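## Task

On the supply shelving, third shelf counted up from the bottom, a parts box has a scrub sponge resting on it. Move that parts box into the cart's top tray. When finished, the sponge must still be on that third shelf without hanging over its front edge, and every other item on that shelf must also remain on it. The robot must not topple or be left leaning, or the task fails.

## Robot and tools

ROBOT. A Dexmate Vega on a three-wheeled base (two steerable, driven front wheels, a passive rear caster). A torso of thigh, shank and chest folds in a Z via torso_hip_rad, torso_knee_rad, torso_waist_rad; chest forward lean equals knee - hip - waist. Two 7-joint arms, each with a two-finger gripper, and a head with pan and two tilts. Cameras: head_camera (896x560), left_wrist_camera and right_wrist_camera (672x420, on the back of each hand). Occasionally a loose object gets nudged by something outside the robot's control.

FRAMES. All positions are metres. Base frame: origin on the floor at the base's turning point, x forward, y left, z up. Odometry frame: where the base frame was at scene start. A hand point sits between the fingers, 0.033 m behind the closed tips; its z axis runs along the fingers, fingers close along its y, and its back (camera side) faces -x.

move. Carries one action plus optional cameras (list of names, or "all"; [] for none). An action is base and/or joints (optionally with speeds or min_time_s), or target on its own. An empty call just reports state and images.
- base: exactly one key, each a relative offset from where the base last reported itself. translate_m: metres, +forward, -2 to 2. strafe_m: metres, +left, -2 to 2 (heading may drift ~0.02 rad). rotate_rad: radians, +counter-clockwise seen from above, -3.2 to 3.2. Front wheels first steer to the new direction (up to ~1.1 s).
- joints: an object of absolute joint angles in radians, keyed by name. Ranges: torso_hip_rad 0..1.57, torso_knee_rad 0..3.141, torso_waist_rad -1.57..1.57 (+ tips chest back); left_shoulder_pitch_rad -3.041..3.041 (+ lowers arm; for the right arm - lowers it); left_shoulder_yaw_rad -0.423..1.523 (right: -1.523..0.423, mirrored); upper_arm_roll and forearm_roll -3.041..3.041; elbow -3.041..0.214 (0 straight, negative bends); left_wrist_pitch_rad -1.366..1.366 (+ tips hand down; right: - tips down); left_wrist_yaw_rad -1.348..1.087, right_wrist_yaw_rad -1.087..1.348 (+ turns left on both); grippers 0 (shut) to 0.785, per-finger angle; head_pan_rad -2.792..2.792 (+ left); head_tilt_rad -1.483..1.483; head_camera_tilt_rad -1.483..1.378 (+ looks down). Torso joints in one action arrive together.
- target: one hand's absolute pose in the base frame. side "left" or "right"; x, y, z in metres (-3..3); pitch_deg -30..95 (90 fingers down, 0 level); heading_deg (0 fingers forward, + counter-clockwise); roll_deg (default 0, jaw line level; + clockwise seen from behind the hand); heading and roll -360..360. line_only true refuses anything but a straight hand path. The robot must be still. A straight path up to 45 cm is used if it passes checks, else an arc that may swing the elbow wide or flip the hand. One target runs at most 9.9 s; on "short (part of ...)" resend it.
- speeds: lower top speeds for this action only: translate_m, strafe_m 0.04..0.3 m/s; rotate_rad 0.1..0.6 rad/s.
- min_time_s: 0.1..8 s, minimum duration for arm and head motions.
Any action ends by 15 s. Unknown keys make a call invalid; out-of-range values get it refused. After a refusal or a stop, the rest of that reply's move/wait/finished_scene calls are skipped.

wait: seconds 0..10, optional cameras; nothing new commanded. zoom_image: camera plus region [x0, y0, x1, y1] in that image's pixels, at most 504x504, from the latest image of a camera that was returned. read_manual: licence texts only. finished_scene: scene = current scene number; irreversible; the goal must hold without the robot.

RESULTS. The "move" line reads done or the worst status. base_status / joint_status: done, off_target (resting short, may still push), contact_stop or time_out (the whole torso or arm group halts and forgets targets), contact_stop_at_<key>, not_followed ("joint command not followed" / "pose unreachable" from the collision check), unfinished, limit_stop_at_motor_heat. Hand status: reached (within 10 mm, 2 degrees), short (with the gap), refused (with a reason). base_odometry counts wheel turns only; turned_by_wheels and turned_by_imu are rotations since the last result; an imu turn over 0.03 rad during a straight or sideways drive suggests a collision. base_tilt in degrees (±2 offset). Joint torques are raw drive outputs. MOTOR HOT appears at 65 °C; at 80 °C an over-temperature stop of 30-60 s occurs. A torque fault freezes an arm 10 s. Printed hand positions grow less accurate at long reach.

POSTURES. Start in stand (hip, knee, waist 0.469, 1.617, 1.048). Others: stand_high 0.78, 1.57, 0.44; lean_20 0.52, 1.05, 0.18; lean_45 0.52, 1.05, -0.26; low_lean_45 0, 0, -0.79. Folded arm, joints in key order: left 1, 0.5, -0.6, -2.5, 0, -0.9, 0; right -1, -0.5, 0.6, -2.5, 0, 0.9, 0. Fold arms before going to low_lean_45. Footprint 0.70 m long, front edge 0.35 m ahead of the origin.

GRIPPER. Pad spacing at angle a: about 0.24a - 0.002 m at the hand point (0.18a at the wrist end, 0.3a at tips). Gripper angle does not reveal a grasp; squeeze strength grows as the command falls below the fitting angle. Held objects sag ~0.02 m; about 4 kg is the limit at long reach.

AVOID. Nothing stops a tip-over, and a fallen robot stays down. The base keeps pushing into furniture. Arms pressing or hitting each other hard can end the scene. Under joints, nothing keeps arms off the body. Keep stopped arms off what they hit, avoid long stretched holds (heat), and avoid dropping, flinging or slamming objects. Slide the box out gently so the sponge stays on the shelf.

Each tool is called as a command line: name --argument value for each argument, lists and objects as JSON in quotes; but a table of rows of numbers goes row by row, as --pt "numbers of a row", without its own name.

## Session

move --joints '{"head_pan_rad": 0, "head_camera_tilt_rad": 0.25}' --cameras '["head_camera"]'

move --joints '{"head_pan_rad": -1.2}' --cameras '["head_camera"]'

move --joints '{"head_pan_rad": -2.4}' --cameras '["head_camera"]'

move --joints '{"head_pan_rad": 1.3}' --cameras '["head_camera"]'

move --joints '{"head_pan_rad": 2.5}' --cameras '["head_camera"]'

Scene clock: 0.80 s.
Joint torques (N m): left_arm=[6.4 0.8 0.85 -3.32 -0.15 -2.84 0.08] | right_arm=[-6.13 0.74 0.75 -5.08 -0.2 3.67 -0.07]
move: done
base_odometry: x=+0.000 y=+0.000 heading=+0.000
turned_by_wheels: +0.000
turned_by_imu: +0.000
base_tilt: forward=+0.2 right=+0.3
base_status: not commanded
joint_positions: torso_hip_rad=+0.469 torso_knee_rad=+1.617 torso_waist_rad=+1.048 left_shoulder_pitch_rad=+2.198 left_shoulder_yaw_rad=+0.003 left_upper_arm_roll_rad=+0.005 left_elbow_rad=-1.088 left_forearm_roll_rad=-0.002 left_wrist_pitch_rad=-0.498 left_wrist_yaw_rad=-0.008 left_gripper_rad=+0.005 right_shoulder_pitch_rad=-2.186 right_shoulder_yaw_rad=+0.017 right_upper_arm_roll_rad=+0.012 right_elbow_rad=-1.116 right_forearm_roll_rad=-0.006 right_wrist_pitch_rad=+0.502 right_wrist_yaw_rad=+0.010 right_gripper_rad=+0.005 head_pan_rad=+0.000 head_tilt_rad=+0.000 head_camera_tilt_rad=+0.249
joint_status: all done
chest: x=-0.0111 y=+0.0000 z=+1.4155 quat_wxyz=(+0.999, +0.000, +0.050, +0.000)
left_hand: x=+0.1936 y=+0.2243 z=+0.6017 quat_wxyz=(+0.416, +0.003, +0.909, -0.006) pitch_deg=+40.8 heading_deg=-0.9 roll_deg=-0.6 back=up
right_hand: x=+0.2193 y=-0.2262 z=+0.6163 quat_wxyz=(+0.436, +0.005, +0.900, +0.003) pitch_deg=+38.2 heading_deg=+0.0 roll_deg=+0.7 back=up
head_camera: T_world_to_cam=[[0.0109721, -0.999789, 0.017346, 0.00365913], [-0.338206, -0.0200351, -0.940859, 1.41506], [0.941008, 0.00445666, -0.338355, 0.536811], [0, 0, 0, 1]] pos_world=[-0.0266016, 0.0296169, 1.51294]

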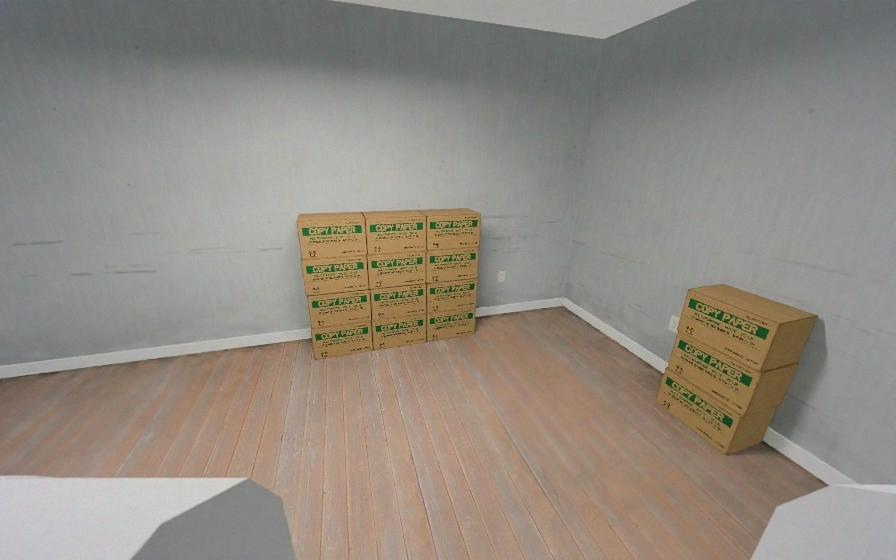

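Scene clock: 2.27 s.
Joint torques (N m): left_arm=[6.73 0.89 1.17 -3.98 -0.1 -2.86 0.09] | right_arm=[-5.51 -2.54 0.62 -4.8 -0.28 2.88 -0.07]
move: done
base_odometry: x=+0.000 y=+0.000 heading=+0.000
turned_by_wheels: +0.000
turned_by_imu: +0.000
base_tilt: forward=+0.2 right=+0.3
base_status: not commanded
joint_positions: torso_hip_rad=+0.469 torso_knee_rad=+1.617 torso_waist_rad=+1.048 left_shoulder_pitch_rad=+2.198 left_shoulder_yaw_rad=+0.003 left_upper_arm_roll_rad=+0.005 left_elbow_rad=-1.088 left_forearm_roll_rad=-0.002 left_wrist_pitch_rad=-0.498 left_wrist_yaw_rad=-0.008 left_gripper_rad=+0.005 right_shoulder_pitch_rad=-2.186 right_shoulder_yaw_rad=+0.017 right_upper_arm_roll_rad=+0.012 right_elbow_rad=-1.116 right_forearm_roll_rad=-0.006 right_wrist_pitch_rad=+0.502 right_wrist_yaw_rad=+0.010 right_gripper_rad=+0.005 head_pan_rad=-1.199 head_tilt_rad=+0.000 head_camera_tilt_rad=+0.249
joint_status: all done
chest: x=-0.0111 y=+0.0000 z=+1.4155 quat_wxyz=(+0.999, +0.000, +0.050, +0.000)
left_hand: x=+0.1936 y=+0.2243 z=+0.6017 quat_wxyz=(+0.416, +0.003, +0.909, -0.006) pitch_deg=+40.8 heading_deg=-0.9 roll_deg=-0.6 back=up
right_hand: x=+0.2193 y=-0.2262 z=+0.6163 quat_wxyz=(+0.436, +0.005, +0.900, +0.003) pitch_deg=+38.2 heading_deg=+0.0 roll_deg=+0.7 back=up
head_camera: T_world_to_cam=[[-0.921817, -0.371382, 0.111031, -0.208143], [-0.203061, 0.218679, -0.954435, 1.44583], [0.33018, -0.902361, -0.276996, 0.398032], [0, 0, 0, 1]] pos_world=[-0.0297005, -0.0343044, 1.51331]

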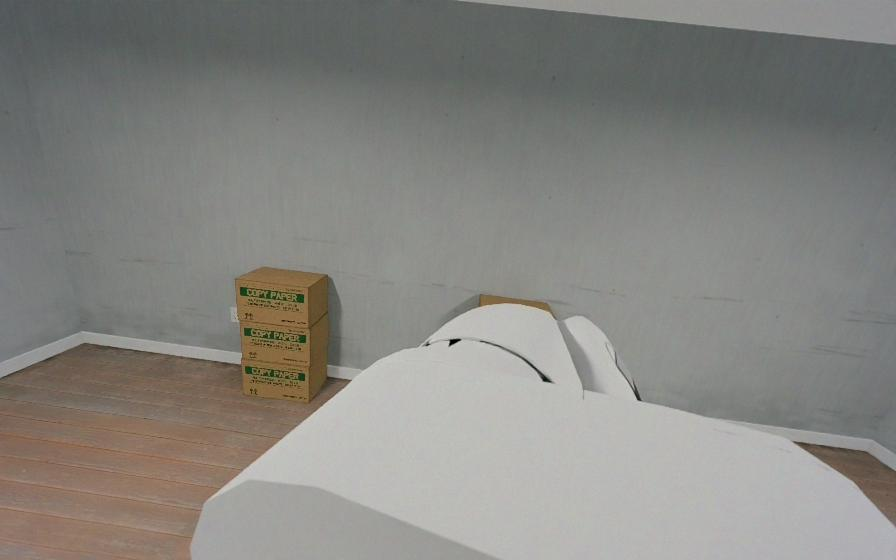

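Scene clock: 3.73 s.
Joint torques (N m): left_arm=[6.59 -0.27 0.98 -4.57 -0.13 -2.85 0.1] | right_arm=[-4.54 -0.18 1.03 -5.11 -0.01 2.78 0.06]
move: done
base_odometry: x=+0.000 y=+0.000 heading=+0.000
turned_by_wheels: +0.000
turned_by_imu: +0.000
base_tilt: forward=+0.1 right=+0.3
base_status: not commanded
joint_positions: torso_hip_rad=+0.469 torso_knee_rad=+1.617 torso_waist_rad=+1.048 left_shoulder_pitch_rad=+2.198 left_shoulder_yaw_rad=+0.003 left_upper_arm_roll_rad=+0.005 left_elbow_rad=-1.088 left_forearm_roll_rad=-0.002 left_wrist_pitch_rad=-0.498 left_wrist_yaw_rad=-0.008 left_gripper_rad=+0.005 right_shoulder_pitch_rad=-2.186 right_shoulder_yaw_rad=+0.017 right_upper_arm_roll_rad=+0.012 right_elbow_rad=-1.116 right_forearm_roll_rad=-0.006 right_wrist_pitch_rad=+0.502 right_wrist_yaw_rad=+0.010 right_gripper_rad=+0.005 head_pan_rad=-2.399 head_tilt_rad=+0.000 head_camera_tilt_rad=+0.249
joint_status: all done
chest: x=-0.0111 y=+0.0000 z=+1.4155 quat_wxyz=(+0.999, +0.000, +0.050, +0.000)
left_hand: x=+0.1936 y=+0.2243 z=+0.6017 quat_wxyz=(+0.416, +0.003, +0.909, -0.006) pitch_deg=+40.8 heading_deg=-0.9 roll_deg=-0.6 back=up
right_hand: x=+0.2193 y=-0.2262 z=+0.6163 quat_wxyz=(+0.436, +0.005, +0.900, +0.003) pitch_deg=+38.2 heading_deg=+0.0 roll_deg=+0.7 back=up
head_camera: T_world_to_cam=[[-0.677299, 0.730613, 0.0864339, -0.152569], [0.0674592, 0.178663, -0.981595, 1.50725], [-0.732608, -0.659003, -0.170295, 0.156688], [0, 0, 0, 1]] pos_world=[-0.0902224, -0.0545638, 1.51938]

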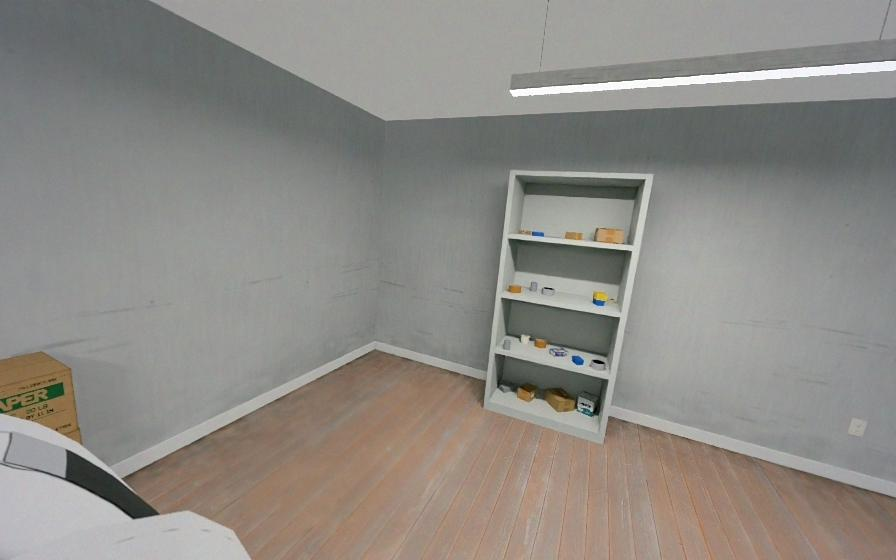

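Scene clock: 6.87 s.
Joint torques (N m): left_arm=[7.4 0.81 1.32 -3.78 -0.05 -2.83 0.15] | right_arm=[-5.14 -0.78 0.52 -4.75 -0.33 2.9 -0.24]
move: done
base_odometry: x=+0.000 y=+0.000 heading=+0.000
turned_by_wheels: +0.000
turned_by_imu: +0.001
base_tilt: forward=+0.1 right=+0.3
base_status: not commanded
joint_positions: torso_hip_rad=+0.469 torso_knee_rad=+1.617 torso_waist_rad=+1.048 left_shoulder_pitch_rad=+2.198 left_shoulder_yaw_rad=+0.003 left_upper_arm_roll_rad=+0.005 left_elbow_rad=-1.088 left_forearm_roll_rad=-0.002 left_wrist_pitch_rad=-0.498 left_wrist_yaw_rad=-0.008 left_gripper_rad=+0.005 right_shoulder_pitch_rad=-2.186 right_shoulder_yaw_rad=+0.017 right_upper_arm_roll_rad=+0.012 right_elbow_rad=-1.116 right_forearm_roll_rad=-0.006 right_wrist_pitch_rad=+0.502 right_wrist_yaw_rad=+0.010 right_gripper_rad=+0.005 head_pan_rad=+1.299 head_tilt_rad=+0.000 head_camera_tilt_rad=+0.249
joint_status: all done
chest: x=-0.0111 y=+0.0000 z=+1.4155 quat_wxyz=(+0.999, +0.000, +0.050, +0.000)
left_hand: x=+0.1936 y=+0.2243 z=+0.6017 quat_wxyz=(+0.416, +0.003, +0.909, -0.006) pitch_deg=+40.8 heading_deg=-0.9 roll_deg=-0.6 back=up
right_hand: x=+0.2193 y=-0.2262 z=+0.6163 quat_wxyz=(+0.436, +0.005, +0.900, +0.003) pitch_deg=+38.2 heading_deg=+0.0 roll_deg=+0.7 back=up
head_camera: T_world_to_cam=[[0.962624, -0.259288, -0.0782659, 0.219919], [-0.142471, -0.239003, -0.96051, 1.45955], [0.230343, 0.93576, -0.267011, 0.375353], [0, 0, 0, 1]] pos_world=[-0.0902167, 0.0546181, 1.51934]

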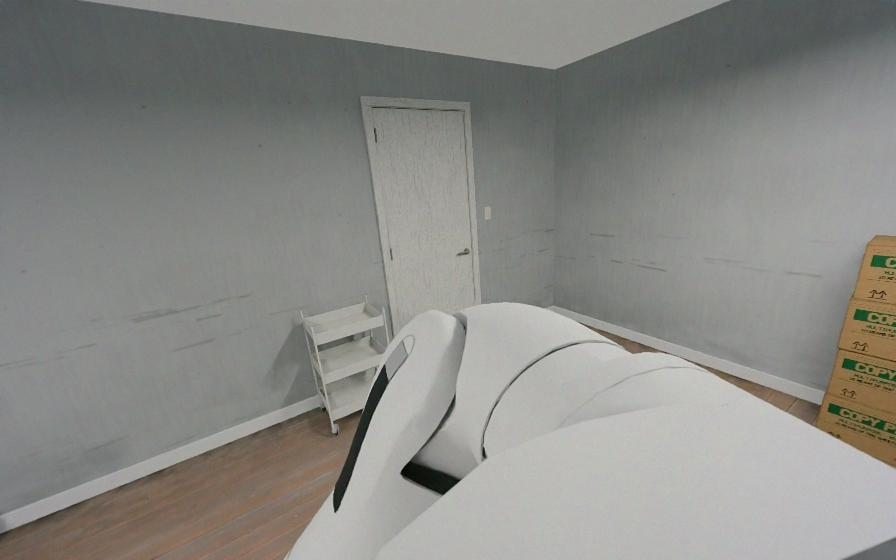

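Scene clock: 8.33 s.
Joint torques (N m): left_arm=[6.71 0.38 1.08 -4.25 -0.04 -2.93 0.16] | right_arm=[-3.29 0.09 0.61 -5 0.16 2.6 -0.17]
move: done
base_odometry: x=+0.000 y=+0.000 heading=+0.000
turned_by_wheels: +0.000
turned_by_imu: +0.000
base_tilt: forward=+0.1 right=+0.3
base_status: not commanded
joint_positions: torso_hip_rad=+0.469 torso_knee_rad=+1.617 torso_waist_rad=+1.048 left_shoulder_pitch_rad=+2.198 left_shoulder_yaw_rad=+0.003 left_upper_arm_roll_rad=+0.005 left_elbow_rad=-1.088 left_forearm_roll_rad=-0.002 left_wrist_pitch_rad=-0.498 left_wrist_yaw_rad=-0.008 left_gripper_rad=+0.005 right_shoulder_pitch_rad=-2.186 right_shoulder_yaw_rad=+0.017 right_upper_arm_roll_rad=+0.012 right_elbow_rad=-1.116 right_forearm_roll_rad=-0.006 right_wrist_pitch_rad=+0.502 right_wrist_yaw_rad=+0.010 right_gripper_rad=+0.005 head_pan_rad=+2.499 head_tilt_rad=+0.000 head_camera_tilt_rad=+0.249
joint_status: all done
chest: x=-0.0111 y=+0.0000 z=+1.4155 quat_wxyz=(+0.999, +0.000, +0.050, +0.000)
left_hand: x=+0.1936 y=+0.2243 z=+0.6017 quat_wxyz=(+0.416, +0.003, +0.909, -0.006) pitch_deg=+40.8 heading_deg=-0.9 roll_deg=-0.6 back=up
right_hand: x=+0.2193 y=-0.2262 z=+0.6163 quat_wxyz=(+0.436, +0.005, +0.900, +0.003) pitch_deg=+38.2 heading_deg=+0.0 roll_deg=+0.7 back=up
head_camera: T_world_to_cam=[[0.59044, 0.806044, -0.0409083, 0.135449], [0.108194, -0.129279, -0.985688, 1.51645], [-0.799797, 0.577564, -0.163541, 0.141378], [0, 0, 0, 1]] pos_world=[-0.130972, 0.00521305, 1.52341]

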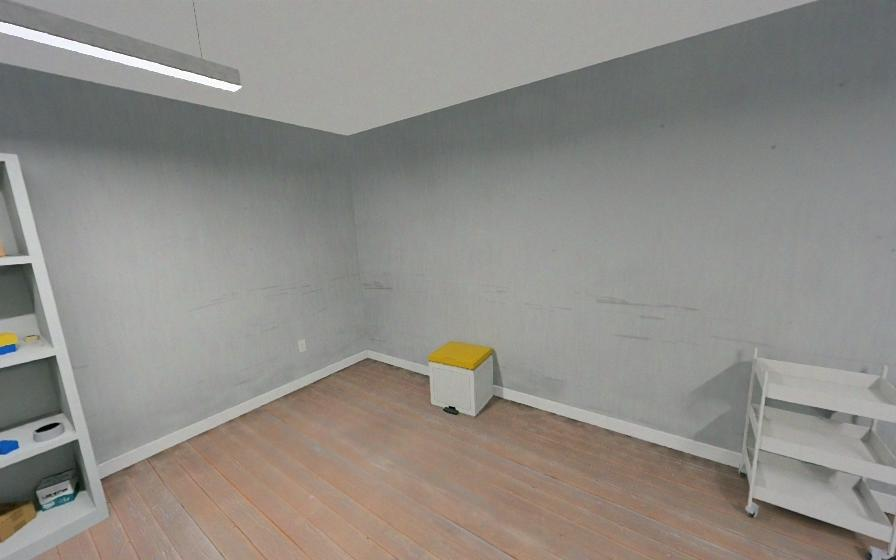

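move --base '{"rotate_rad": -2.98}' --joints '{"head_pan_rad": 0, "head_camera_tilt_rad": 0.4}' --cameras '[]'

move --base '{"translate_m": 1.4}' --joints '{"left_shoulder_pitch_rad":1.55,"left_shoulder_yaw_rad":0.676,"left_upper_arm_roll_rad":0.551,"left_elbow_rad":-2.529,"left_forearm_roll_rad":-0.823,"left_wrist_pitch_rad":0.559,"left_wrist_yaw_rad":1.08,"left_gripper_rad":0.45}' --cameras '["head_camera"]'

Scene clock: 16.00 s.
Joint torques (N m): left_arm=[7.76 0.25 0.75 -4 -0.04 -3.01 0.04] | right_arm=[-5.78 0.42 0.73 -5.01 -0.24 2.18 -0.07]
move: done
base_odometry: x=+0.000 y=+0.000 heading=-2.977
turned_by_wheels: -2.977
turned_by_imu: -2.895
base_tilt: forward=+0.2 right=+0.2
base_status: done
joint_positions: torso_hip_rad=+0.469 torso_knee_rad=+1.617 torso_waist_rad=+1.048 left_shoulder_pitch_rad=+2.198 left_shoulder_yaw_rad=+0.003 left_upper_arm_roll_rad=+0.005 left_elbow_rad=-1.088 left_forearm_roll_rad=-0.002 left_wrist_pitch_rad=-0.498 left_wrist_yaw_rad=-0.008 left_gripper_rad=+0.005 right_shoulder_pitch_rad=-2.186 right_shoulder_yaw_rad=+0.017 right_upper_arm_roll_rad=+0.012 right_elbow_rad=-1.116 right_forearm_roll_rad=-0.006 right_wrist_pitch_rad=+0.502 right_wrist_yaw_rad=+0.010 right_gripper_rad=+0.005 head_pan_rad=+0.001 head_tilt_rad=+0.000 head_camera_tilt_rad=+0.399
joint_status: all done
chest: x=-0.0111 y=+0.0000 z=+1.4155 quat_wxyz=(+0.999, +0.000, +0.050, +0.000)
left_hand: x=+0.1936 y=+0.2243 z=+0.6017 quat_wxyz=(+0.416, +0.003, +0.909, -0.006) pitch_deg=+40.8 heading_deg=-0.9 roll_deg=-0.6 back=up
right_hand: x=+0.2193 y=-0.2262 z=+0.6163 quat_wxyz=(+0.436, +0.005, +0.900, +0.003) pitch_deg=+38.2 heading_deg=+0.0 roll_deg=+0.7 back=up

Scene clock: 22.60 s.
Joint torques (N m): left_arm=[-13.26 4.39 -3.37 -10.2 1.62 -1.97 0.2] | right_arm=[-5.48 0.14 0.88 -5.68 -0.19 2.74 -0.01]
move: done
base_odometry: x=-1.382 y=-0.225 heading=-2.978
turned_by_wheels: -0.001
turned_by_imu: -0.007
base_tilt: forward=+0.2 right=+0.3
base_status: done
joint_positions: torso_hip_rad=+0.469 torso_knee_rad=+1.617 torso_waist_rad=+1.048 left_shoulder_pitch_rad=+1.552 left_shoulder_yaw_rad=+0.674 left_upper_arm_roll_rad=+0.550 left_elbow_rad=-2.525 left_forearm_roll_rad=-0.821 left_wrist_pitch_rad=+0.557 left_wrist_yaw_rad=+1.077 left_gripper_rad=+0.450 right_shoulder_pitch_rad=-2.186 right_shoulder_yaw_rad=+0.017 right_upper_arm_roll_rad=+0.012 right_elbow_rad=-1.116 right_forearm_roll_rad=-0.006 right_wrist_pitch_rad=+0.502 right_wrist_yaw_rad=+0.010 right_gripper_rad=+0.005 head_pan_rad=+0.001 head_tilt_rad=+0.000 head_camera_tilt_rad=+0.399
joint_status: all done
chest: x=-0.0110 y=+0.0000 z=+1.4155 quat_wxyz=(+0.999, +0.000, +0.050, +0.000)
left_hand: x=+0.5514 y=+0.1209 z=+1.1165 quat_wxyz=(+0.608, -0.002, +0.794, -0.001) pitch_deg=+15.2 heading_deg=+0.0 roll_deg=-0.2 back=up
right_hand: x=+0.2194 y=-0.2262 z=+0.6162 quat_wxyz=(+0.436, +0.005, +0.900, +0.003) pitch_deg=+38.2 heading_deg=+0.0 roll_deg=+0.7 back=up
head_camera: T_world_to_cam=[[0.0139784, -0.999783, 0.015441, 0.00678814], [-0.475191, -0.0202294, -0.87965, 1.31374], [0.879771, 0.00495864, -0.475371, 0.735031], [0, 0, 0, 1]] pos_world=[-0.0224768, 0.0297181, 1.50494]

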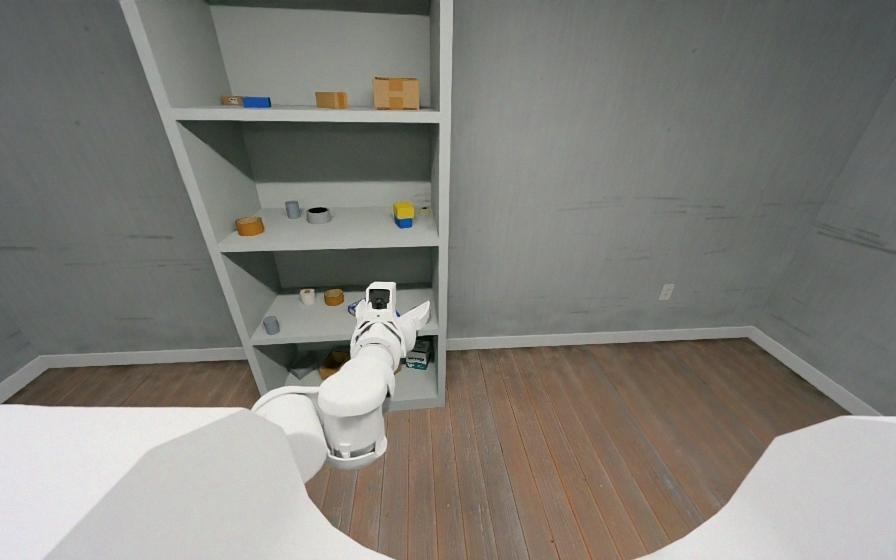

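move --base '{"rotate_rad": 0.1}' --cameras '[]'

move --base '{"translate_m": 0.48}' --joints '{"head_camera_tilt_rad": 0.5}' --cameras '["head_camera","left_wrist_camera"]'

zoom_image --camera "head_camera" --region '[300, 180, 500, 300]'

zoom_image --camera "left_wrist_camera" --region '[200, 150, 450, 300]'

Scene clock: 25.57 s.
Joint torques (N m): left_arm=[-13.47 4.78 -3.64 -9.96 1.65 -1.97 0.19] | right_arm=[-4.9 -0.05 0.33 -5.28 -0.02 2.72 -0.07]
move: done
base_odometry: x=-1.382 y=-0.225 heading=-2.879
turned_by_wheels: +0.100
turned_by_imu: +0.096
base_tilt: forward=+0.2 right=+0.3
base_status: done
joint_positions: torso_hip_rad=+0.469 torso_knee_rad=+1.617 torso_waist_rad=+1.048 left_shoulder_pitch_rad=+1.550 left_shoulder_yaw_rad=+0.676 left_upper_arm_roll_rad=+0.551 left_elbow_rad=-2.529 left_forearm_roll_rad=-0.823 left_wrist_pitch_rad=+0.559 left_wrist_yaw_rad=+1.080 left_gripper_rad=+0.450 right_shoulder_pitch_rad=-2.186 right_shoulder_yaw_rad=+0.017 right_upper_arm_roll_rad=+0.012 right_elbow_rad=-1.116 right_forearm_roll_rad=-0.006 right_wrist_pitch_rad=+0.502 right_wrist_yaw_rad=+0.010 right_gripper_rad=+0.005 head_pan_rad=+0.000 head_tilt_rad=+0.000 head_camera_tilt_rad=+0.399
joint_status: not commanded
chest: x=-0.0110 y=+0.0000 z=+1.4155 quat_wxyz=(+0.999, +0.000, +0.050, +0.000)
left_hand: x=+0.5508 y=+0.1202 z=+1.1173 quat_wxyz=(+0.608, -0.001, +0.794, -0.001) pitch_deg=+15.2 heading_deg=+0.0 roll_deg=-0.1 back=up
right_hand: x=+0.2194 y=-0.2262 z=+0.6162 quat_wxyz=(+0.436, +0.005, +0.900, +0.003) pitch_deg=+38.2 heading_deg=+0.0 roll_deg=+0.7 back=up

Scene clock: 29.00 s.
Joint torques (N m): left_arm=[-12.25 3.85 -4.18 -10.13 1.55 -2.14 0.1] | right_arm=[-4.42 -0.19 0.39 -5.71 0.11 2.57 -0.3]
move: done
base_odometry: x=-1.846 y=-0.349 heading=-2.878
turned_by_wheels: +0.001
turned_by_imu: -0.001
base_tilt: forward=+0.2 right=+0.3
base_status: done
joint_positions: torso_hip_rad=+0.469 torso_knee_rad=+1.617 torso_waist_rad=+1.048 left_shoulder_pitch_rad=+1.550 left_shoulder_yaw_rad=+0.676 left_upper_arm_roll_rad=+0.551 left_elbow_rad=-2.529 left_forearm_roll_rad=-0.823 left_wrist_pitch_rad=+0.559 left_wrist_yaw_rad=+1.080 left_gripper_rad=+0.450 right_shoulder_pitch_rad=-2.186 right_shoulder_yaw_rad=+0.017 right_upper_arm_roll_rad=+0.012 right_elbow_rad=-1.116 right_forearm_roll_rad=-0.006 right_wrist_pitch_rad=+0.502 right_wrist_yaw_rad=+0.010 right_gripper_rad=+0.005 head_pan_rad=+0.000 head_tilt_rad=+0.000 head_camera_tilt_rad=+0.499
joint_status: all done
chest: x=-0.0110 y=+0.0000 z=+1.4155 quat_wxyz=(+0.999, +0.000, +0.050, +0.000)
left_hand: x=+0.5508 y=+0.1202 z=+1.1173 quat_wxyz=(+0.608, -0.001, +0.794, -0.001) pitch_deg=+15.2 heading_deg=+0.0 roll_deg=-0.1 back=up
right_hand: x=+0.2194 y=-0.2262 z=+0.6162 quat_wxyz=(+0.436, +0.005, +0.900, +0.003) pitch_deg=+38.2 heading_deg=+0.0 roll_deg=+0.7 back=up
head_camera: T_world_to_cam=[[0.015368, -0.999783, 0.0140279, 0.00899556], [-0.560589, -0.0202325, -0.827847, 1.23022], [0.827952, 0.00485847, -0.560778, 0.857523], [0, 0, 0, 1]] pos_world=[-0.0204804, 0.0297177, 1.49919]
left_wrist_camera: T_world_to_cam=[[-0.0111846, -0.999471, 0.0305441, 0.0884062], [-0.34785, -0.0247492, -0.937224, 1.30448], [0.937484, -0.0211072, -0.347389, 0.0278535], [0, 0, 0, 1]] pos_world=[0.428639, 0.121232, 1.22956]

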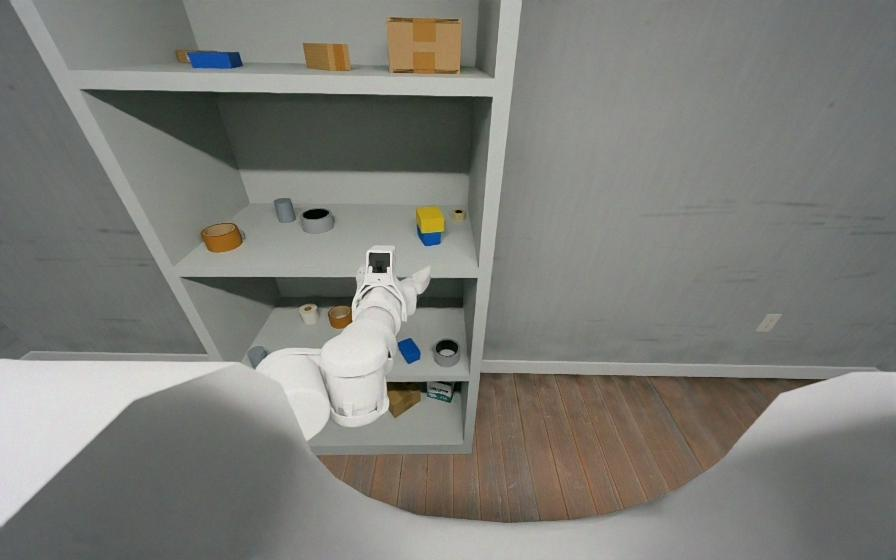

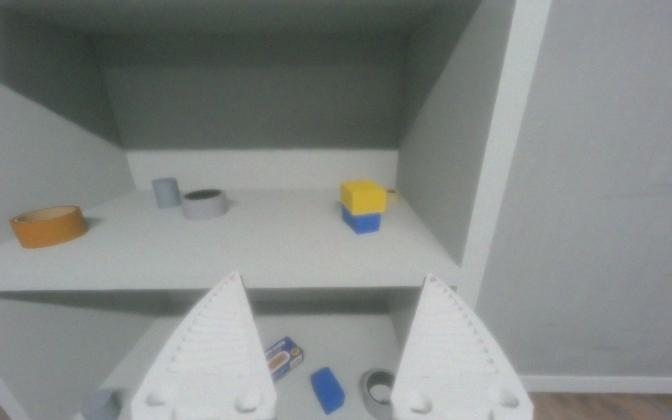

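Scaled by 2.520 (camera's finer frame: 960x600).

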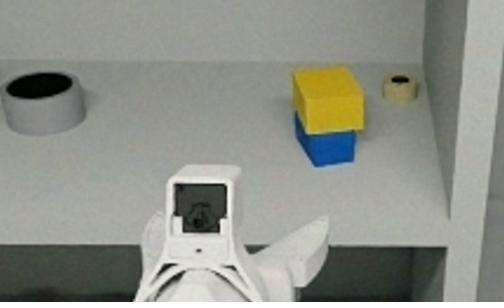

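Scaled by 2.016 (camera's finer frame: 960x600).

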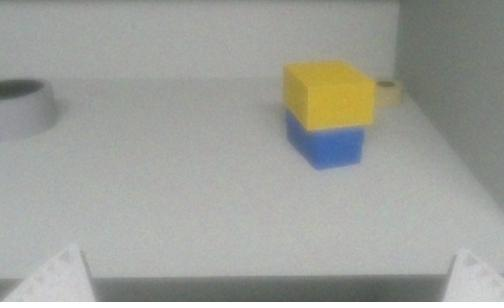

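move --base '{"translate_m": 0.245}' --joints '{"head_camera_tilt_rad": 0.6}' --cameras '["head_camera","left_wrist_camera"]'

zoom_image --camera "head_camera" --region '[300, 180, 500, 300]'

zoom_image --camera "left_wrist_camera" --region '[200, 150, 450, 330]'

Scene clock: 32.57 s.
Joint torques (N m): left_arm=[-11.89 4.34 -4.47 -8.72 1.7 -1.9 0.02] | right_arm=[-3.63 -0.3 0.79 -4.35 -0.37 2.69 -0.2]
move: done
base_odometry: x=-2.083 y=-0.412 heading=-2.877
turned_by_wheels: +0.001
turned_by_imu: +0.001
base_tilt: forward=+0.2 right=+0.3
base_status: done
joint_positions: torso_hip_rad=+0.469 torso_knee_rad=+1.617 torso_waist_rad=+1.048 left_shoulder_pitch_rad=+1.550 left_shoulder_yaw_rad=+0.676 left_upper_arm_roll_rad=+0.551 left_elbow_rad=-2.529 left_forearm_roll_rad=-0.823 left_wrist_pitch_rad=+0.559 left_wrist_yaw_rad=+1.080 left_gripper_rad=+0.450 right_shoulder_pitch_rad=-2.186 right_shoulder_yaw_rad=+0.017 right_upper_arm_roll_rad=+0.012 right_elbow_rad=-1.116 right_forearm_roll_rad=-0.006 right_wrist_pitch_rad=+0.502 right_wrist_yaw_rad=+0.010 right_gripper_rad=+0.005 head_pan_rad=+0.000 head_tilt_rad=+0.000 head_camera_tilt_rad=+0.599
joint_status: all done
chest: x=-0.0110 y=+0.0000 z=+1.4155 quat_wxyz=(+0.999, +0.000, +0.050, +0.000)
left_hand: x=+0.5508 y=+0.1202 z=+1.1173 quat_wxyz=(+0.608, -0.001, +0.794, -0.001) pitch_deg=+15.2 heading_deg=+0.0 roll_deg=-0.1 back=up
right_hand: x=+0.2194 y=-0.2262 z=+0.6162 quat_wxyz=(+0.436, +0.005, +0.900, +0.003) pitch_deg=+38.3 heading_deg=+0.0 roll_deg=+0.7 back=up
head_camera: T_world_to_cam=[[0.0166154, -0.999784, 0.0124864, 0.0113814], [-0.640497, -0.0202322, -0.767694, 1.13482], [0.767781, 0.00475806, -0.640695, 0.971319], [0, 0, 0, 1]] pos_world=[-0.0190979, 0.0297174, 1.49337]
left_wrist_camera: T_world_to_cam=[[-0.0111846, -0.999471, 0.0305441, 0.0884062], [-0.34785, -0.0247492, -0.937224, 1.30448], [0.937484, -0.0211072, -0.347389, 0.0278535], [0, 0, 0, 1]] pos_world=[0.428639, 0.121232, 1.22956]

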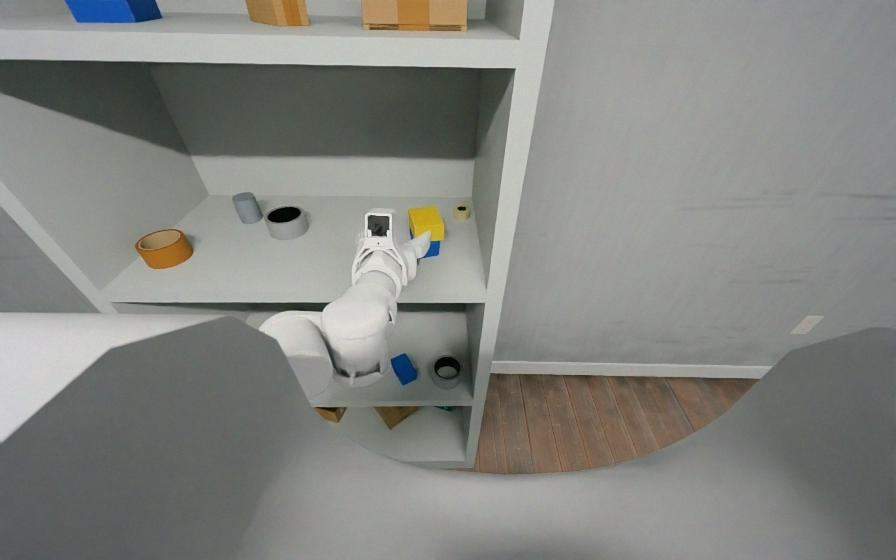

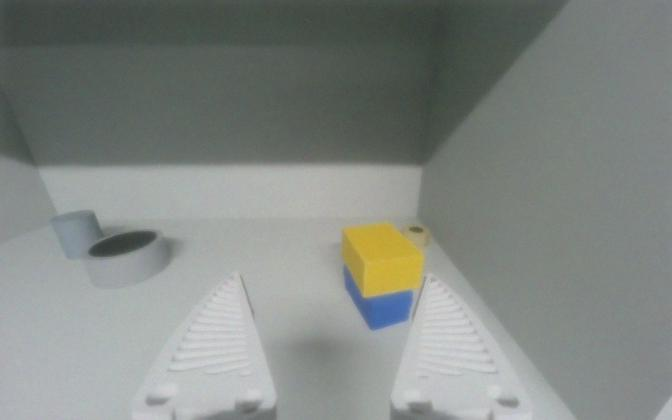

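Scaled by 2.520 (camera's finer frame: 960x600).

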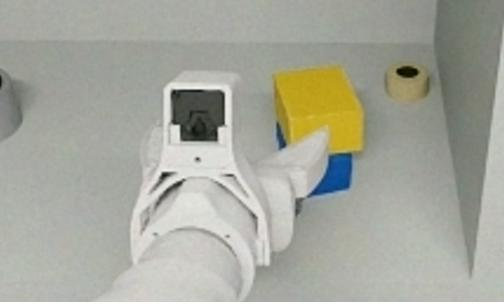

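Scaled by 2.016 (camera's finer frame: 960x600).

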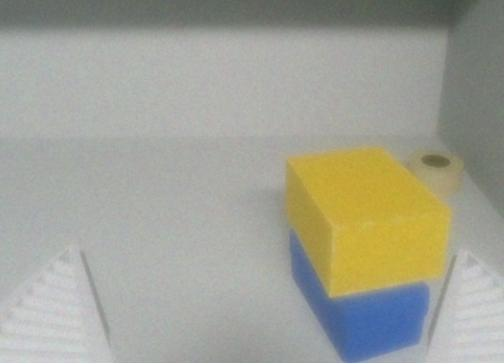

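move --target '{"side":"left","x":0.64,"y":0.02,"z":1.07,"pitch_deg":15,"heading_deg":15}' --cameras '["left_wrist_camera"]'

zoom_image --camera "left_wrist_camera" --region '[150, 150, 550, 420]'

Scene clock: 44.90 s.
Joint torques (N m): left_arm=[-9.38 -1.63 -7.63 -9.28 1.2 -3.17 0.26] | right_arm=[-4.44 -0.07 1.48 -5.9 0.09 3.05 -0.1]
move: short
TORQUE FAULT: left_wrist_yaw_rad reached its load limit. The left arm stopped for 10 seconds, dropped its targets and accepts commands again: back off and push less far. The stop added 8.0 s to the call and to motion_time.
base_odometry: x=-2.083 y=-0.412 heading=-2.877
turned_by_wheels: +0.000
turned_by_imu: +0.003
base_tilt: forward=+0.2 right=+0.3
base_status: not commanded
joint_positions: torso_hip_rad=+0.469 torso_knee_rad=+1.617 torso_waist_rad=+1.048 left_shoulder_pitch_rad=+1.285 left_shoulder_yaw_rad=+0.518 left_upper_arm_roll_rad=+0.864 left_elbow_rad=-2.405 left_forearm_roll_rad=-0.624 left_wrist_pitch_rad=+0.665 left_wrist_yaw_rad=+0.738 left_gripper_rad=+0.450 right_shoulder_pitch_rad=-2.186 right_shoulder_yaw_rad=+0.017 right_upper_arm_roll_rad=+0.012 right_elbow_rad=-1.116 right_forearm_roll_rad=-0.006 right_wrist_pitch_rad=+0.502 right_wrist_yaw_rad=+0.010 right_gripper_rad=+0.005 head_pan_rad=+0.000 head_tilt_rad=+0.000 head_camera_tilt_rad=+0.599
joint_status: not commanded
chest: x=-0.0110 y=+0.0000 z=+1.4155 quat_wxyz=(+0.999, +0.000, +0.050, +0.000)
left_hand: x=+0.5352 y=-0.1078 z=+1.1456 quat_wxyz=(+0.628, +0.199, +0.742, -0.124) pitch_deg=+10.4 heading_deg=-26.2 roll_deg=+3.9 back=up
left_hand_status: short (checked arc [the straight line was blocked; over the whole arc the hand travels 1.53 m to end 0.14 m from its start, up to 0.60 m off the straight line; left_wrist_yaw_rad turns most, 2.40 rad; on the way or at its end the hand turns up to 176 deg from its attitude at the start], planned for 7.8 s): torque_fault, 182 mm and 167.5 deg off.
right_hand: x=+0.2193 y=-0.2262 z=+0.6162 quat_wxyz=(+0.436, +0.005, +0.900, +0.003) pitch_deg=+38.3 heading_deg=+0.0 roll_deg=+0.7 back=up
left_wrist_camera: T_world_to_cam=[[-0.46335, -0.885296, -0.0394701, 0.19401], [-0.221736, 0.158946, -0.962065, 1.30067], [0.857986, -0.437021, -0.26995, -0.0435054], [0, 0, 0, 1]] pos_world=[0.415626, -0.0539926, 1.24724]

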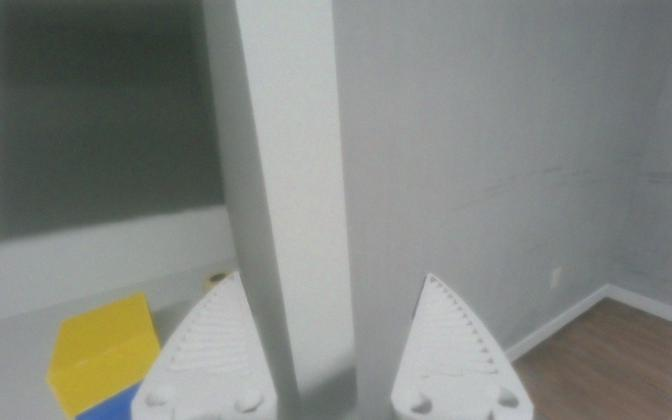

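Scaled by 1.260 (camera's finer frame: 960x600).

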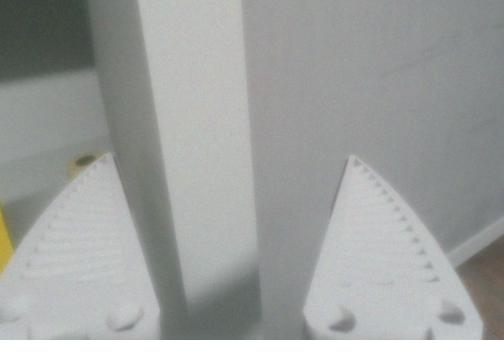

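move --base '{"translate_m": -0.25}' --speeds '{"translate_m": 0.15}' --cameras '["head_camera","left_wrist_camera"]'

move --joints '{"left_shoulder_pitch_rad":1.55,"left_shoulder_yaw_rad":0.676,"left_upper_arm_roll_rad":0.551,"left_elbow_rad":-2.529,"left_forearm_roll_rad":-0.823,"left_wrist_pitch_rad":0.559,"left_wrist_yaw_rad":1.08}' --cameras '["head_camera","left_wrist_camera"]'

Scene clock: 48.43 s.
Joint torques (N m): left_arm=[-8.86 -1.85 -7.08 -9.93 1.34 -2.93 0.28] | right_arm=[-4.66 0.62 1.33 -5.69 -0.28 2.73 0.16]
move: done
base_odometry: x=-1.841 y=-0.347 heading=-2.877
turned_by_wheels: +0.000
turned_by_imu: +0.002
base_tilt: forward=+0.2 right=+0.3
base_status: done
joint_positions: torso_hip_rad=+0.469 torso_knee_rad=+1.617 torso_waist_rad=+1.048 left_shoulder_pitch_rad=+1.285 left_shoulder_yaw_rad=+0.518 left_upper_arm_roll_rad=+0.864 left_elbow_rad=-2.405 left_forearm_roll_rad=-0.624 left_wrist_pitch_rad=+0.665 left_wrist_yaw_rad=+0.738 left_gripper_rad=+0.450 right_shoulder_pitch_rad=-2.186 right_shoulder_yaw_rad=+0.017 right_upper_arm_roll_rad=+0.012 right_elbow_rad=-1.116 right_forearm_roll_rad=-0.006 right_wrist_pitch_rad=+0.502 right_wrist_yaw_rad=+0.010 right_gripper_rad=+0.005 head_pan_rad=+0.000 head_tilt_rad=+0.000 head_camera_tilt_rad=+0.599
joint_status: not commanded
chest: x=-0.0111 y=+0.0000 z=+1.4155 quat_wxyz=(+0.999, +0.000, +0.050, +0.000)
left_hand: x=+0.5352 y=-0.1077 z=+1.1457 quat_wxyz=(+0.628, +0.199, +0.742, -0.124) pitch_deg=+10.4 heading_deg=-26.2 roll_deg=+3.9 back=up
right_hand: x=+0.2193 y=-0.2262 z=+0.6162 quat_wxyz=(+0.436, +0.005, +0.900, +0.003) pitch_deg=+38.2 heading_deg=+0.0 roll_deg=+0.7 back=up
head_camera: T_world_to_cam=[[0.0164747, -0.999786, 0.0124764, 0.0113953], [-0.64045, -0.0201341, -0.767736, 1.13482], [0.767824, 0.00465774, -0.640644, 0.971324], [0, 0, 0, 1]] pos_world=[-0.0191971, 0.0297173, 1.49337]
left_wrist_camera: T_world_to_cam=[[-0.463361, -0.885288, -0.0395139, 0.194073], [-0.221715, 0.158987, -0.962063, 1.30075], [0.857985, -0.437022, -0.26995, -0.0434778], [0, 0, 0, 1]] pos_world=[0.415626, -0.0539926, 1.24734]

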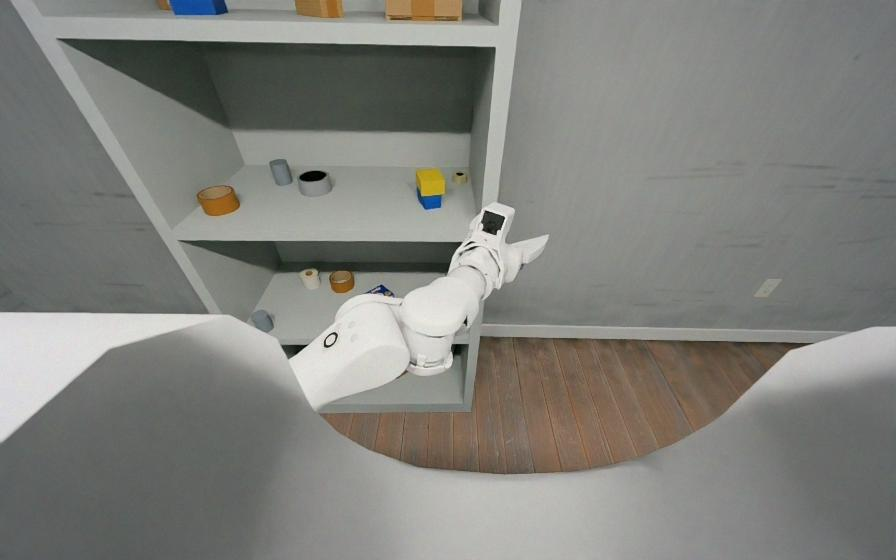

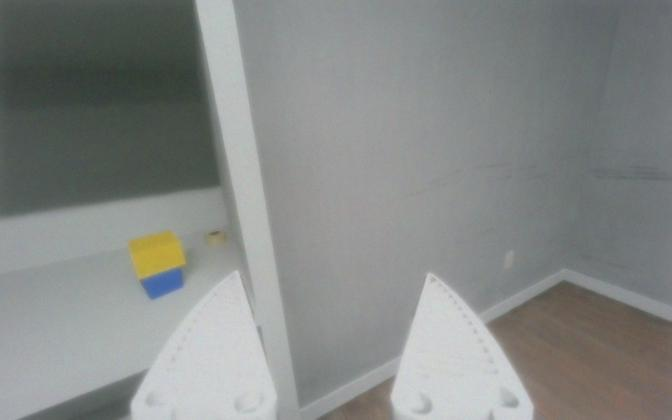

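Scene clock: 51.30 s.
Joint torques (N m): left_arm=[-6.49 3.53 -7.27 -10.01 1.46 -2.29 0.33] | right_arm=[-4.72 0.76 0.63 -4.68 -0.13 3.43 -0.09]
move: done
base_odometry: x=-1.841 y=-0.347 heading=-2.877
turned_by_wheels: +0.000
turned_by_imu: +0.001
base_tilt: forward=+0.1 right=+0.3
base_status: not commanded
joint_positions: torso_hip_rad=+0.469 torso_knee_rad=+1.617 torso_waist_rad=+1.048 left_shoulder_pitch_rad=+1.546 left_shoulder_yaw_rad=+0.673 left_upper_arm_roll_rad=+0.556 left_elbow_rad=-2.527 left_forearm_roll_rad=-0.820 left_wrist_pitch_rad=+0.561 left_wrist_yaw_rad=+1.075 left_gripper_rad=+0.450 right_shoulder_pitch_rad=-2.186 right_shoulder_yaw_rad=+0.017 right_upper_arm_roll_rad=+0.012 right_elbow_rad=-1.116 right_forearm_roll_rad=-0.006 right_wrist_pitch_rad=+0.502 right_wrist_yaw_rad=+0.010 right_gripper_rad=+0.005 head_pan_rad=+0.000 head_tilt_rad=+0.000 head_camera_tilt_rad=+0.599
joint_status: all done
chest: x=-0.0111 y=+0.0000 z=+1.4155 quat_wxyz=(+0.999, +0.000, +0.050, +0.000)
left_hand: x=+0.5512 y=+0.1166 z=+1.1177 quat_wxyz=(+0.608, +0.002, +0.794, -0.003) pitch_deg=+15.1 heading_deg=-0.4 roll_deg=-0.1 back=up
right_hand: x=+0.2193 y=-0.2262 z=+0.6162 quat_wxyz=(+0.436, +0.005, +0.900, +0.003) pitch_deg=+38.2 heading_deg=+0.0 roll_deg=+0.7 back=up
head_camera: T_world_to_cam=[[0.0164747, -0.999786, 0.0124764, 0.0113953], [-0.64045, -0.0201341, -0.767736, 1.13482], [0.767824, 0.00465774, -0.640644, 0.971324], [0, 0, 0, 1]] pos_world=[-0.0191971, 0.0297173, 1.49337]
left_wrist_camera: T_world_to_cam=[[-0.018391, -0.999371, 0.0303305, 0.0890379], [-0.346702, -0.0220791, -0.937715, 1.3045], [0.937795, -0.0277612, -0.346078, 0.0266309], [0, 0, 0, 1]] pos_world=[0.428936, 0.118523, 1.22976]

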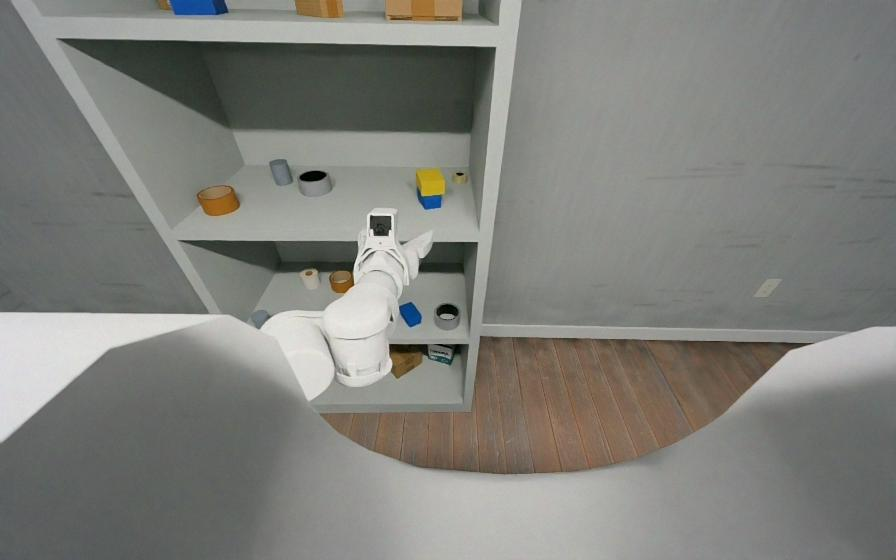

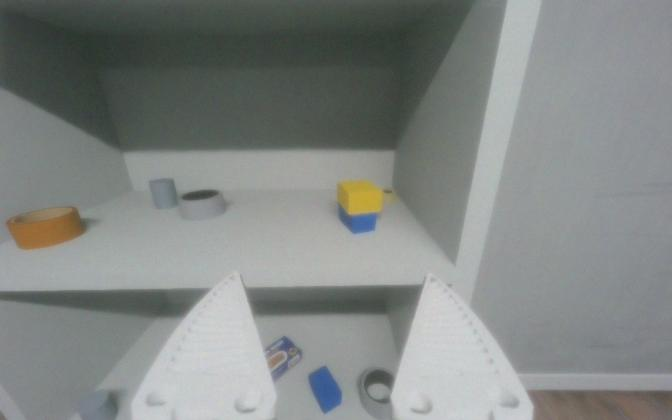

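move --base '{"strafe_m": -0.07}' --cameras '[]'

move --target '{"side":"left","x":0.64,"y":0.1,"z":1.07,"pitch_deg":15,"heading_deg":4,"line_only":true}' --cameras '[]'

move --target '{"side":"left","x":0.65,"y":0.09,"z":1.07,"pitch_deg":15,"heading_deg":14,"line_only":true}' --cameras '["head_camera","left_wrist_camera"]'

zoom_image --camera "left_wrist_camera" --region '[200, 150, 450, 330]'

Scene clock: 54.57 s.
Joint torques (N m): left_arm=[-6.91 4.04 -7.72 -9.9 1.59 -3.06 0.26] | right_arm=[-2.87 -0.23 0.78 -5.74 -0.27 2.71 -0.18]
move: done
base_odometry: x=-1.860 y=-0.280 heading=-2.876
turned_by_wheels: +0.001
turned_by_imu: +0.004
base_tilt: forward=+0.1 right=+0.3
base_status: done
joint_positions: torso_hip_rad=+0.469 torso_knee_rad=+1.617 torso_waist_rad=+1.048 left_shoulder_pitch_rad=+1.550 left_shoulder_yaw_rad=+0.676 left_upper_arm_roll_rad=+0.551 left_elbow_rad=-2.529 left_forearm_roll_rad=-0.823 left_wrist_pitch_rad=+0.559 left_wrist_yaw_rad=+1.080 left_gripper_rad=+0.450 right_shoulder_pitch_rad=-2.186 right_shoulder_yaw_rad=+0.017 right_upper_arm_roll_rad=+0.012 right_elbow_rad=-1.116 right_forearm_roll_rad=-0.006 right_wrist_pitch_rad=+0.502 right_wrist_yaw_rad=+0.010 right_gripper_rad=+0.005 head_pan_rad=+0.000 head_tilt_rad=+0.000 head_camera_tilt_rad=+0.599
joint_status: not commanded
chest: x=-0.0110 y=+0.0000 z=+1.4155 quat_wxyz=(+0.999, +0.000, +0.050, +0.000)
left_hand: x=+0.5508 y=+0.1201 z=+1.1173 quat_wxyz=(+0.608, -0.001, +0.794, -0.001) pitch_deg=+15.2 heading_deg=-0.1 roll_deg=-0.1 back=up
right_hand: x=+0.2193 y=-0.2262 z=+0.6162 quat_wxyz=(+0.436, +0.005, +0.900, +0.003) pitch_deg=+38.2 heading_deg=+0.0 roll_deg=+0.7 back=up

Scene clock: 57.73 s.
Joint torques (N m): left_arm=[-17.06 -6.25 -3.33 -8.87 1.96 -1.91 -0.04] | right_arm=[-5.24 0.74 -0.22 -5.32 -0.08 2.17 0]
move: done
base_odometry: x=-1.860 y=-0.280 heading=-2.876
turned_by_wheels: +0.000
turned_by_imu: +0.001
base_tilt: forward=+0.2 right=+0.3
base_status: not commanded
joint_positions: torso_hip_rad=+0.469 torso_knee_rad=+1.617 torso_waist_rad=+1.048 left_shoulder_pitch_rad=+1.334 left_shoulder_yaw_rad=+0.466 left_upper_arm_roll_rad=+0.687 left_elbow_rad=-2.115 left_forearm_roll_rad=-0.703 left_wrist_pitch_rad=+0.462 left_wrist_yaw_rad=+1.012 left_gripper_rad=+0.450 right_shoulder_pitch_rad=-2.186 right_shoulder_yaw_rad=+0.017 right_upper_arm_roll_rad=+0.012 right_elbow_rad=-1.116 right_forearm_roll_rad=-0.006 right_wrist_pitch_rad=+0.502 right_wrist_yaw_rad=+0.010 right_gripper_rad=+0.005 head_pan_rad=+0.000 head_tilt_rad=+0.000 head_camera_tilt_rad=+0.599
joint_status: not commanded
chest: x=-0.0110 y=+0.0000 z=+1.4155 quat_wxyz=(+0.999, +0.000, +0.050, +0.000)
left_hand: x=+0.6388 y=+0.1005 z=+1.0701 quat_wxyz=(+0.608, -0.027, +0.793, +0.021) pitch_deg=+15.1 heading_deg=+4.0 roll_deg=+0.0 back=up
left_hand_status: reached (straight line, planned for 1.6 s): 1 mm and 0.1 deg off.
right_hand: x=+0.2193 y=-0.2262 z=+0.6162 quat_wxyz=(+0.436, +0.005, +0.900, +0.003) pitch_deg=+38.2 heading_deg=+0.0 roll_deg=+0.7 back=up

Scene clock: 60.60 s.
Joint torques (N m): left_arm=[-11.06 -10.33 -3.76 -8.93 2.11 -1.85 0.14] | right_arm=[-5.22 0.84 0.46 -6.06 -0.16 3.91 -0.07]
move: done
base_odometry: x=-1.860 y=-0.280 heading=-2.876
turned_by_wheels: +0.000
turned_by_imu: +0.001
base_tilt: forward=+0.2 right=+0.3
base_status: not commanded
joint_positions: torso_hip_rad=+0.469 torso_knee_rad=+1.617 torso_waist_rad=+1.048 left_shoulder_pitch_rad=+1.334 left_shoulder_yaw_rad=+0.142 left_upper_arm_roll_rad=+0.672 left_elbow_rad=-1.932 left_forearm_roll_rad=-0.459 left_wrist_pitch_rad=+0.508 left_wrist_yaw_rad=+1.086 left_gripper_rad=+0.450 right_shoulder_pitch_rad=-2.186 right_shoulder_yaw_rad=+0.017 right_upper_arm_roll_rad=+0.012 right_elbow_rad=-1.116 right_forearm_roll_rad=-0.006 right_wrist_pitch_rad=+0.502 right_wrist_yaw_rad=+0.010 right_gripper_rad=+0.005 head_pan_rad=+0.000 head_tilt_rad=+0.000 head_camera_tilt_rad=+0.599
joint_status: not commanded
chest: x=-0.0110 y=+0.0000 z=+1.4155 quat_wxyz=(+0.999, +0.000, +0.050, +0.000)
left_hand: x=+0.6499 y=+0.0901 z=+1.0698 quat_wxyz=(+0.604, -0.095, +0.788, +0.073) pitch_deg=+15.0 heading_deg=+13.8 roll_deg=+0.0 back=up
left_hand_status: reached (straight line, planned for 1.4 s): 0 mm and 0.2 deg off.
right_hand: x=+0.2193 y=-0.2262 z=+0.6162 quat_wxyz=(+0.436, +0.005, +0.900, +0.003) pitch_deg=+38.2 heading_deg=+0.0 roll_deg=+0.7 back=up
head_camera: T_world_to_cam=[[0.0164747, -0.999786, 0.0124764, 0.0113953], [-0.64045, -0.0201341, -0.767736, 1.13482], [0.767824, 0.00465774, -0.640644, 0.971324], [0, 0, 0, 1]] pos_world=[-0.0191971, 0.0297173, 1.49337]
left_wrist_camera: T_world_to_cam=[[0.228014, -0.973251, 0.0281268, -0.0943972], [-0.329978, -0.104421, -0.938196, 1.29033], [0.916037, 0.204641, -0.344961, -0.0912461], [0, 0, 0, 1]] pos_world=[0.53089, 0.0615387, 1.18177]

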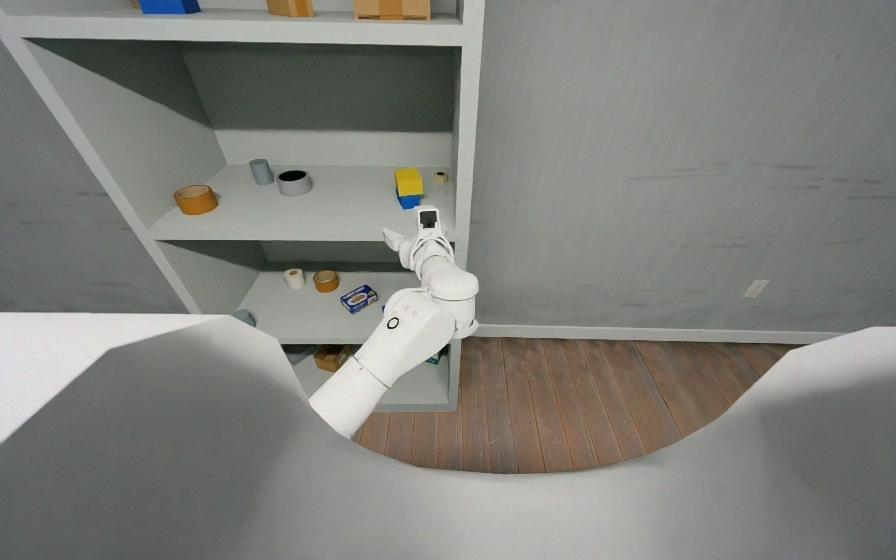

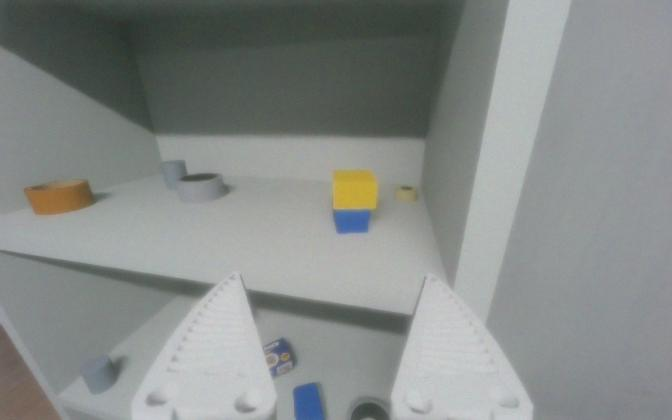

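Scaled by 2.016 (camera's finer frame: 960x600).

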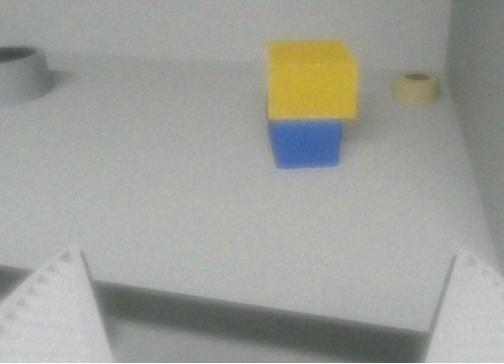

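move --base '{"translate_m": 0.21}' --speeds '{"translate_m": 0.2}' --cameras '["left_wrist_camera"]'

zoom_image --camera "left_wrist_camera" --region '[150, 150, 550, 420]'

Scene clock: 64.10 s.
Joint torques (N m): left_arm=[-11.85 -10.53 -3.34 -9.09 2.06 -1.87 0.22] | right_arm=[-4.36 0.67 0.2 -5.21 -0.28 2.43 -0.12]
move: done
base_odometry: x=-2.063 y=-0.334 heading=-2.876
turned_by_wheels: +0.001
turned_by_imu: -0.001
base_tilt: forward=+0.2 right=+0.3
base_status: done
joint_positions: torso_hip_rad=+0.469 torso_knee_rad=+1.617 torso_waist_rad=+1.048 left_shoulder_pitch_rad=+1.335 left_shoulder_yaw_rad=+0.137 left_upper_arm_roll_rad=+0.671 left_elbow_rad=-1.929 left_forearm_roll_rad=-0.455 left_wrist_pitch_rad=+0.509 left_wrist_yaw_rad=+1.087 left_gripper_rad=+0.450 right_shoulder_pitch_rad=-2.186 right_shoulder_yaw_rad=+0.017 right_upper_arm_roll_rad=+0.012 right_elbow_rad=-1.116 right_forearm_roll_rad=-0.006 right_wrist_pitch_rad=+0.502 right_wrist_yaw_rad=+0.010 right_gripper_rad=+0.005 head_pan_rad=+0.000 head_tilt_rad=+0.000 head_camera_tilt_rad=+0.599
joint_status: not commanded
chest: x=-0.0110 y=+0.0000 z=+1.4155 quat_wxyz=(+0.999, +0.000, +0.050, +0.000)
left_hand: x=+0.6500 y=+0.0898 z=+1.0697 quat_wxyz=(+0.604, -0.096, +0.788, +0.074) pitch_deg=+15.0 heading_deg=+14.0 roll_deg=+0.0 back=up
right_hand: x=+0.2193 y=-0.2262 z=+0.6162 quat_wxyz=(+0.436, +0.005, +0.900, +0.003) pitch_deg=+38.3 heading_deg=+0.0 roll_deg=+0.7 back=up
left_wrist_camera: T_world_to_cam=[[0.230485, -0.972675, 0.0279281, -0.0961335], [-0.330266, -0.105193, -0.938008, 1.29022], [0.915315, 0.206973, -0.345487, -0.0904789], [0, 0, 0, 1]] pos_world=[0.531091, 0.060942, 1.18166]

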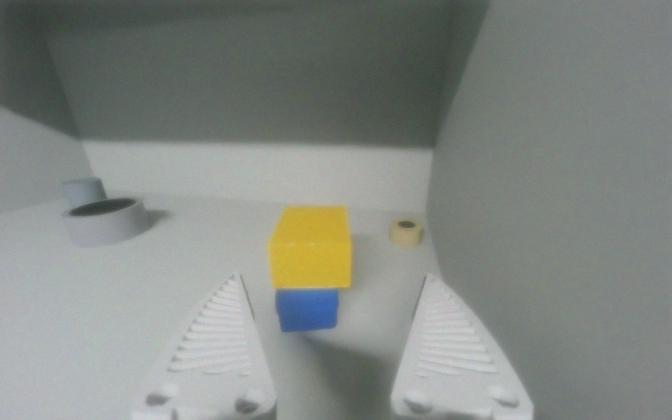

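Scaled by 1.260 (camera's finer frame: 960x600).

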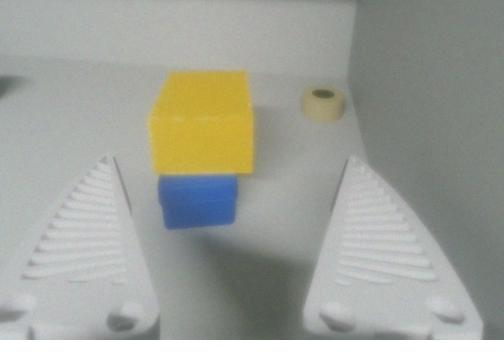

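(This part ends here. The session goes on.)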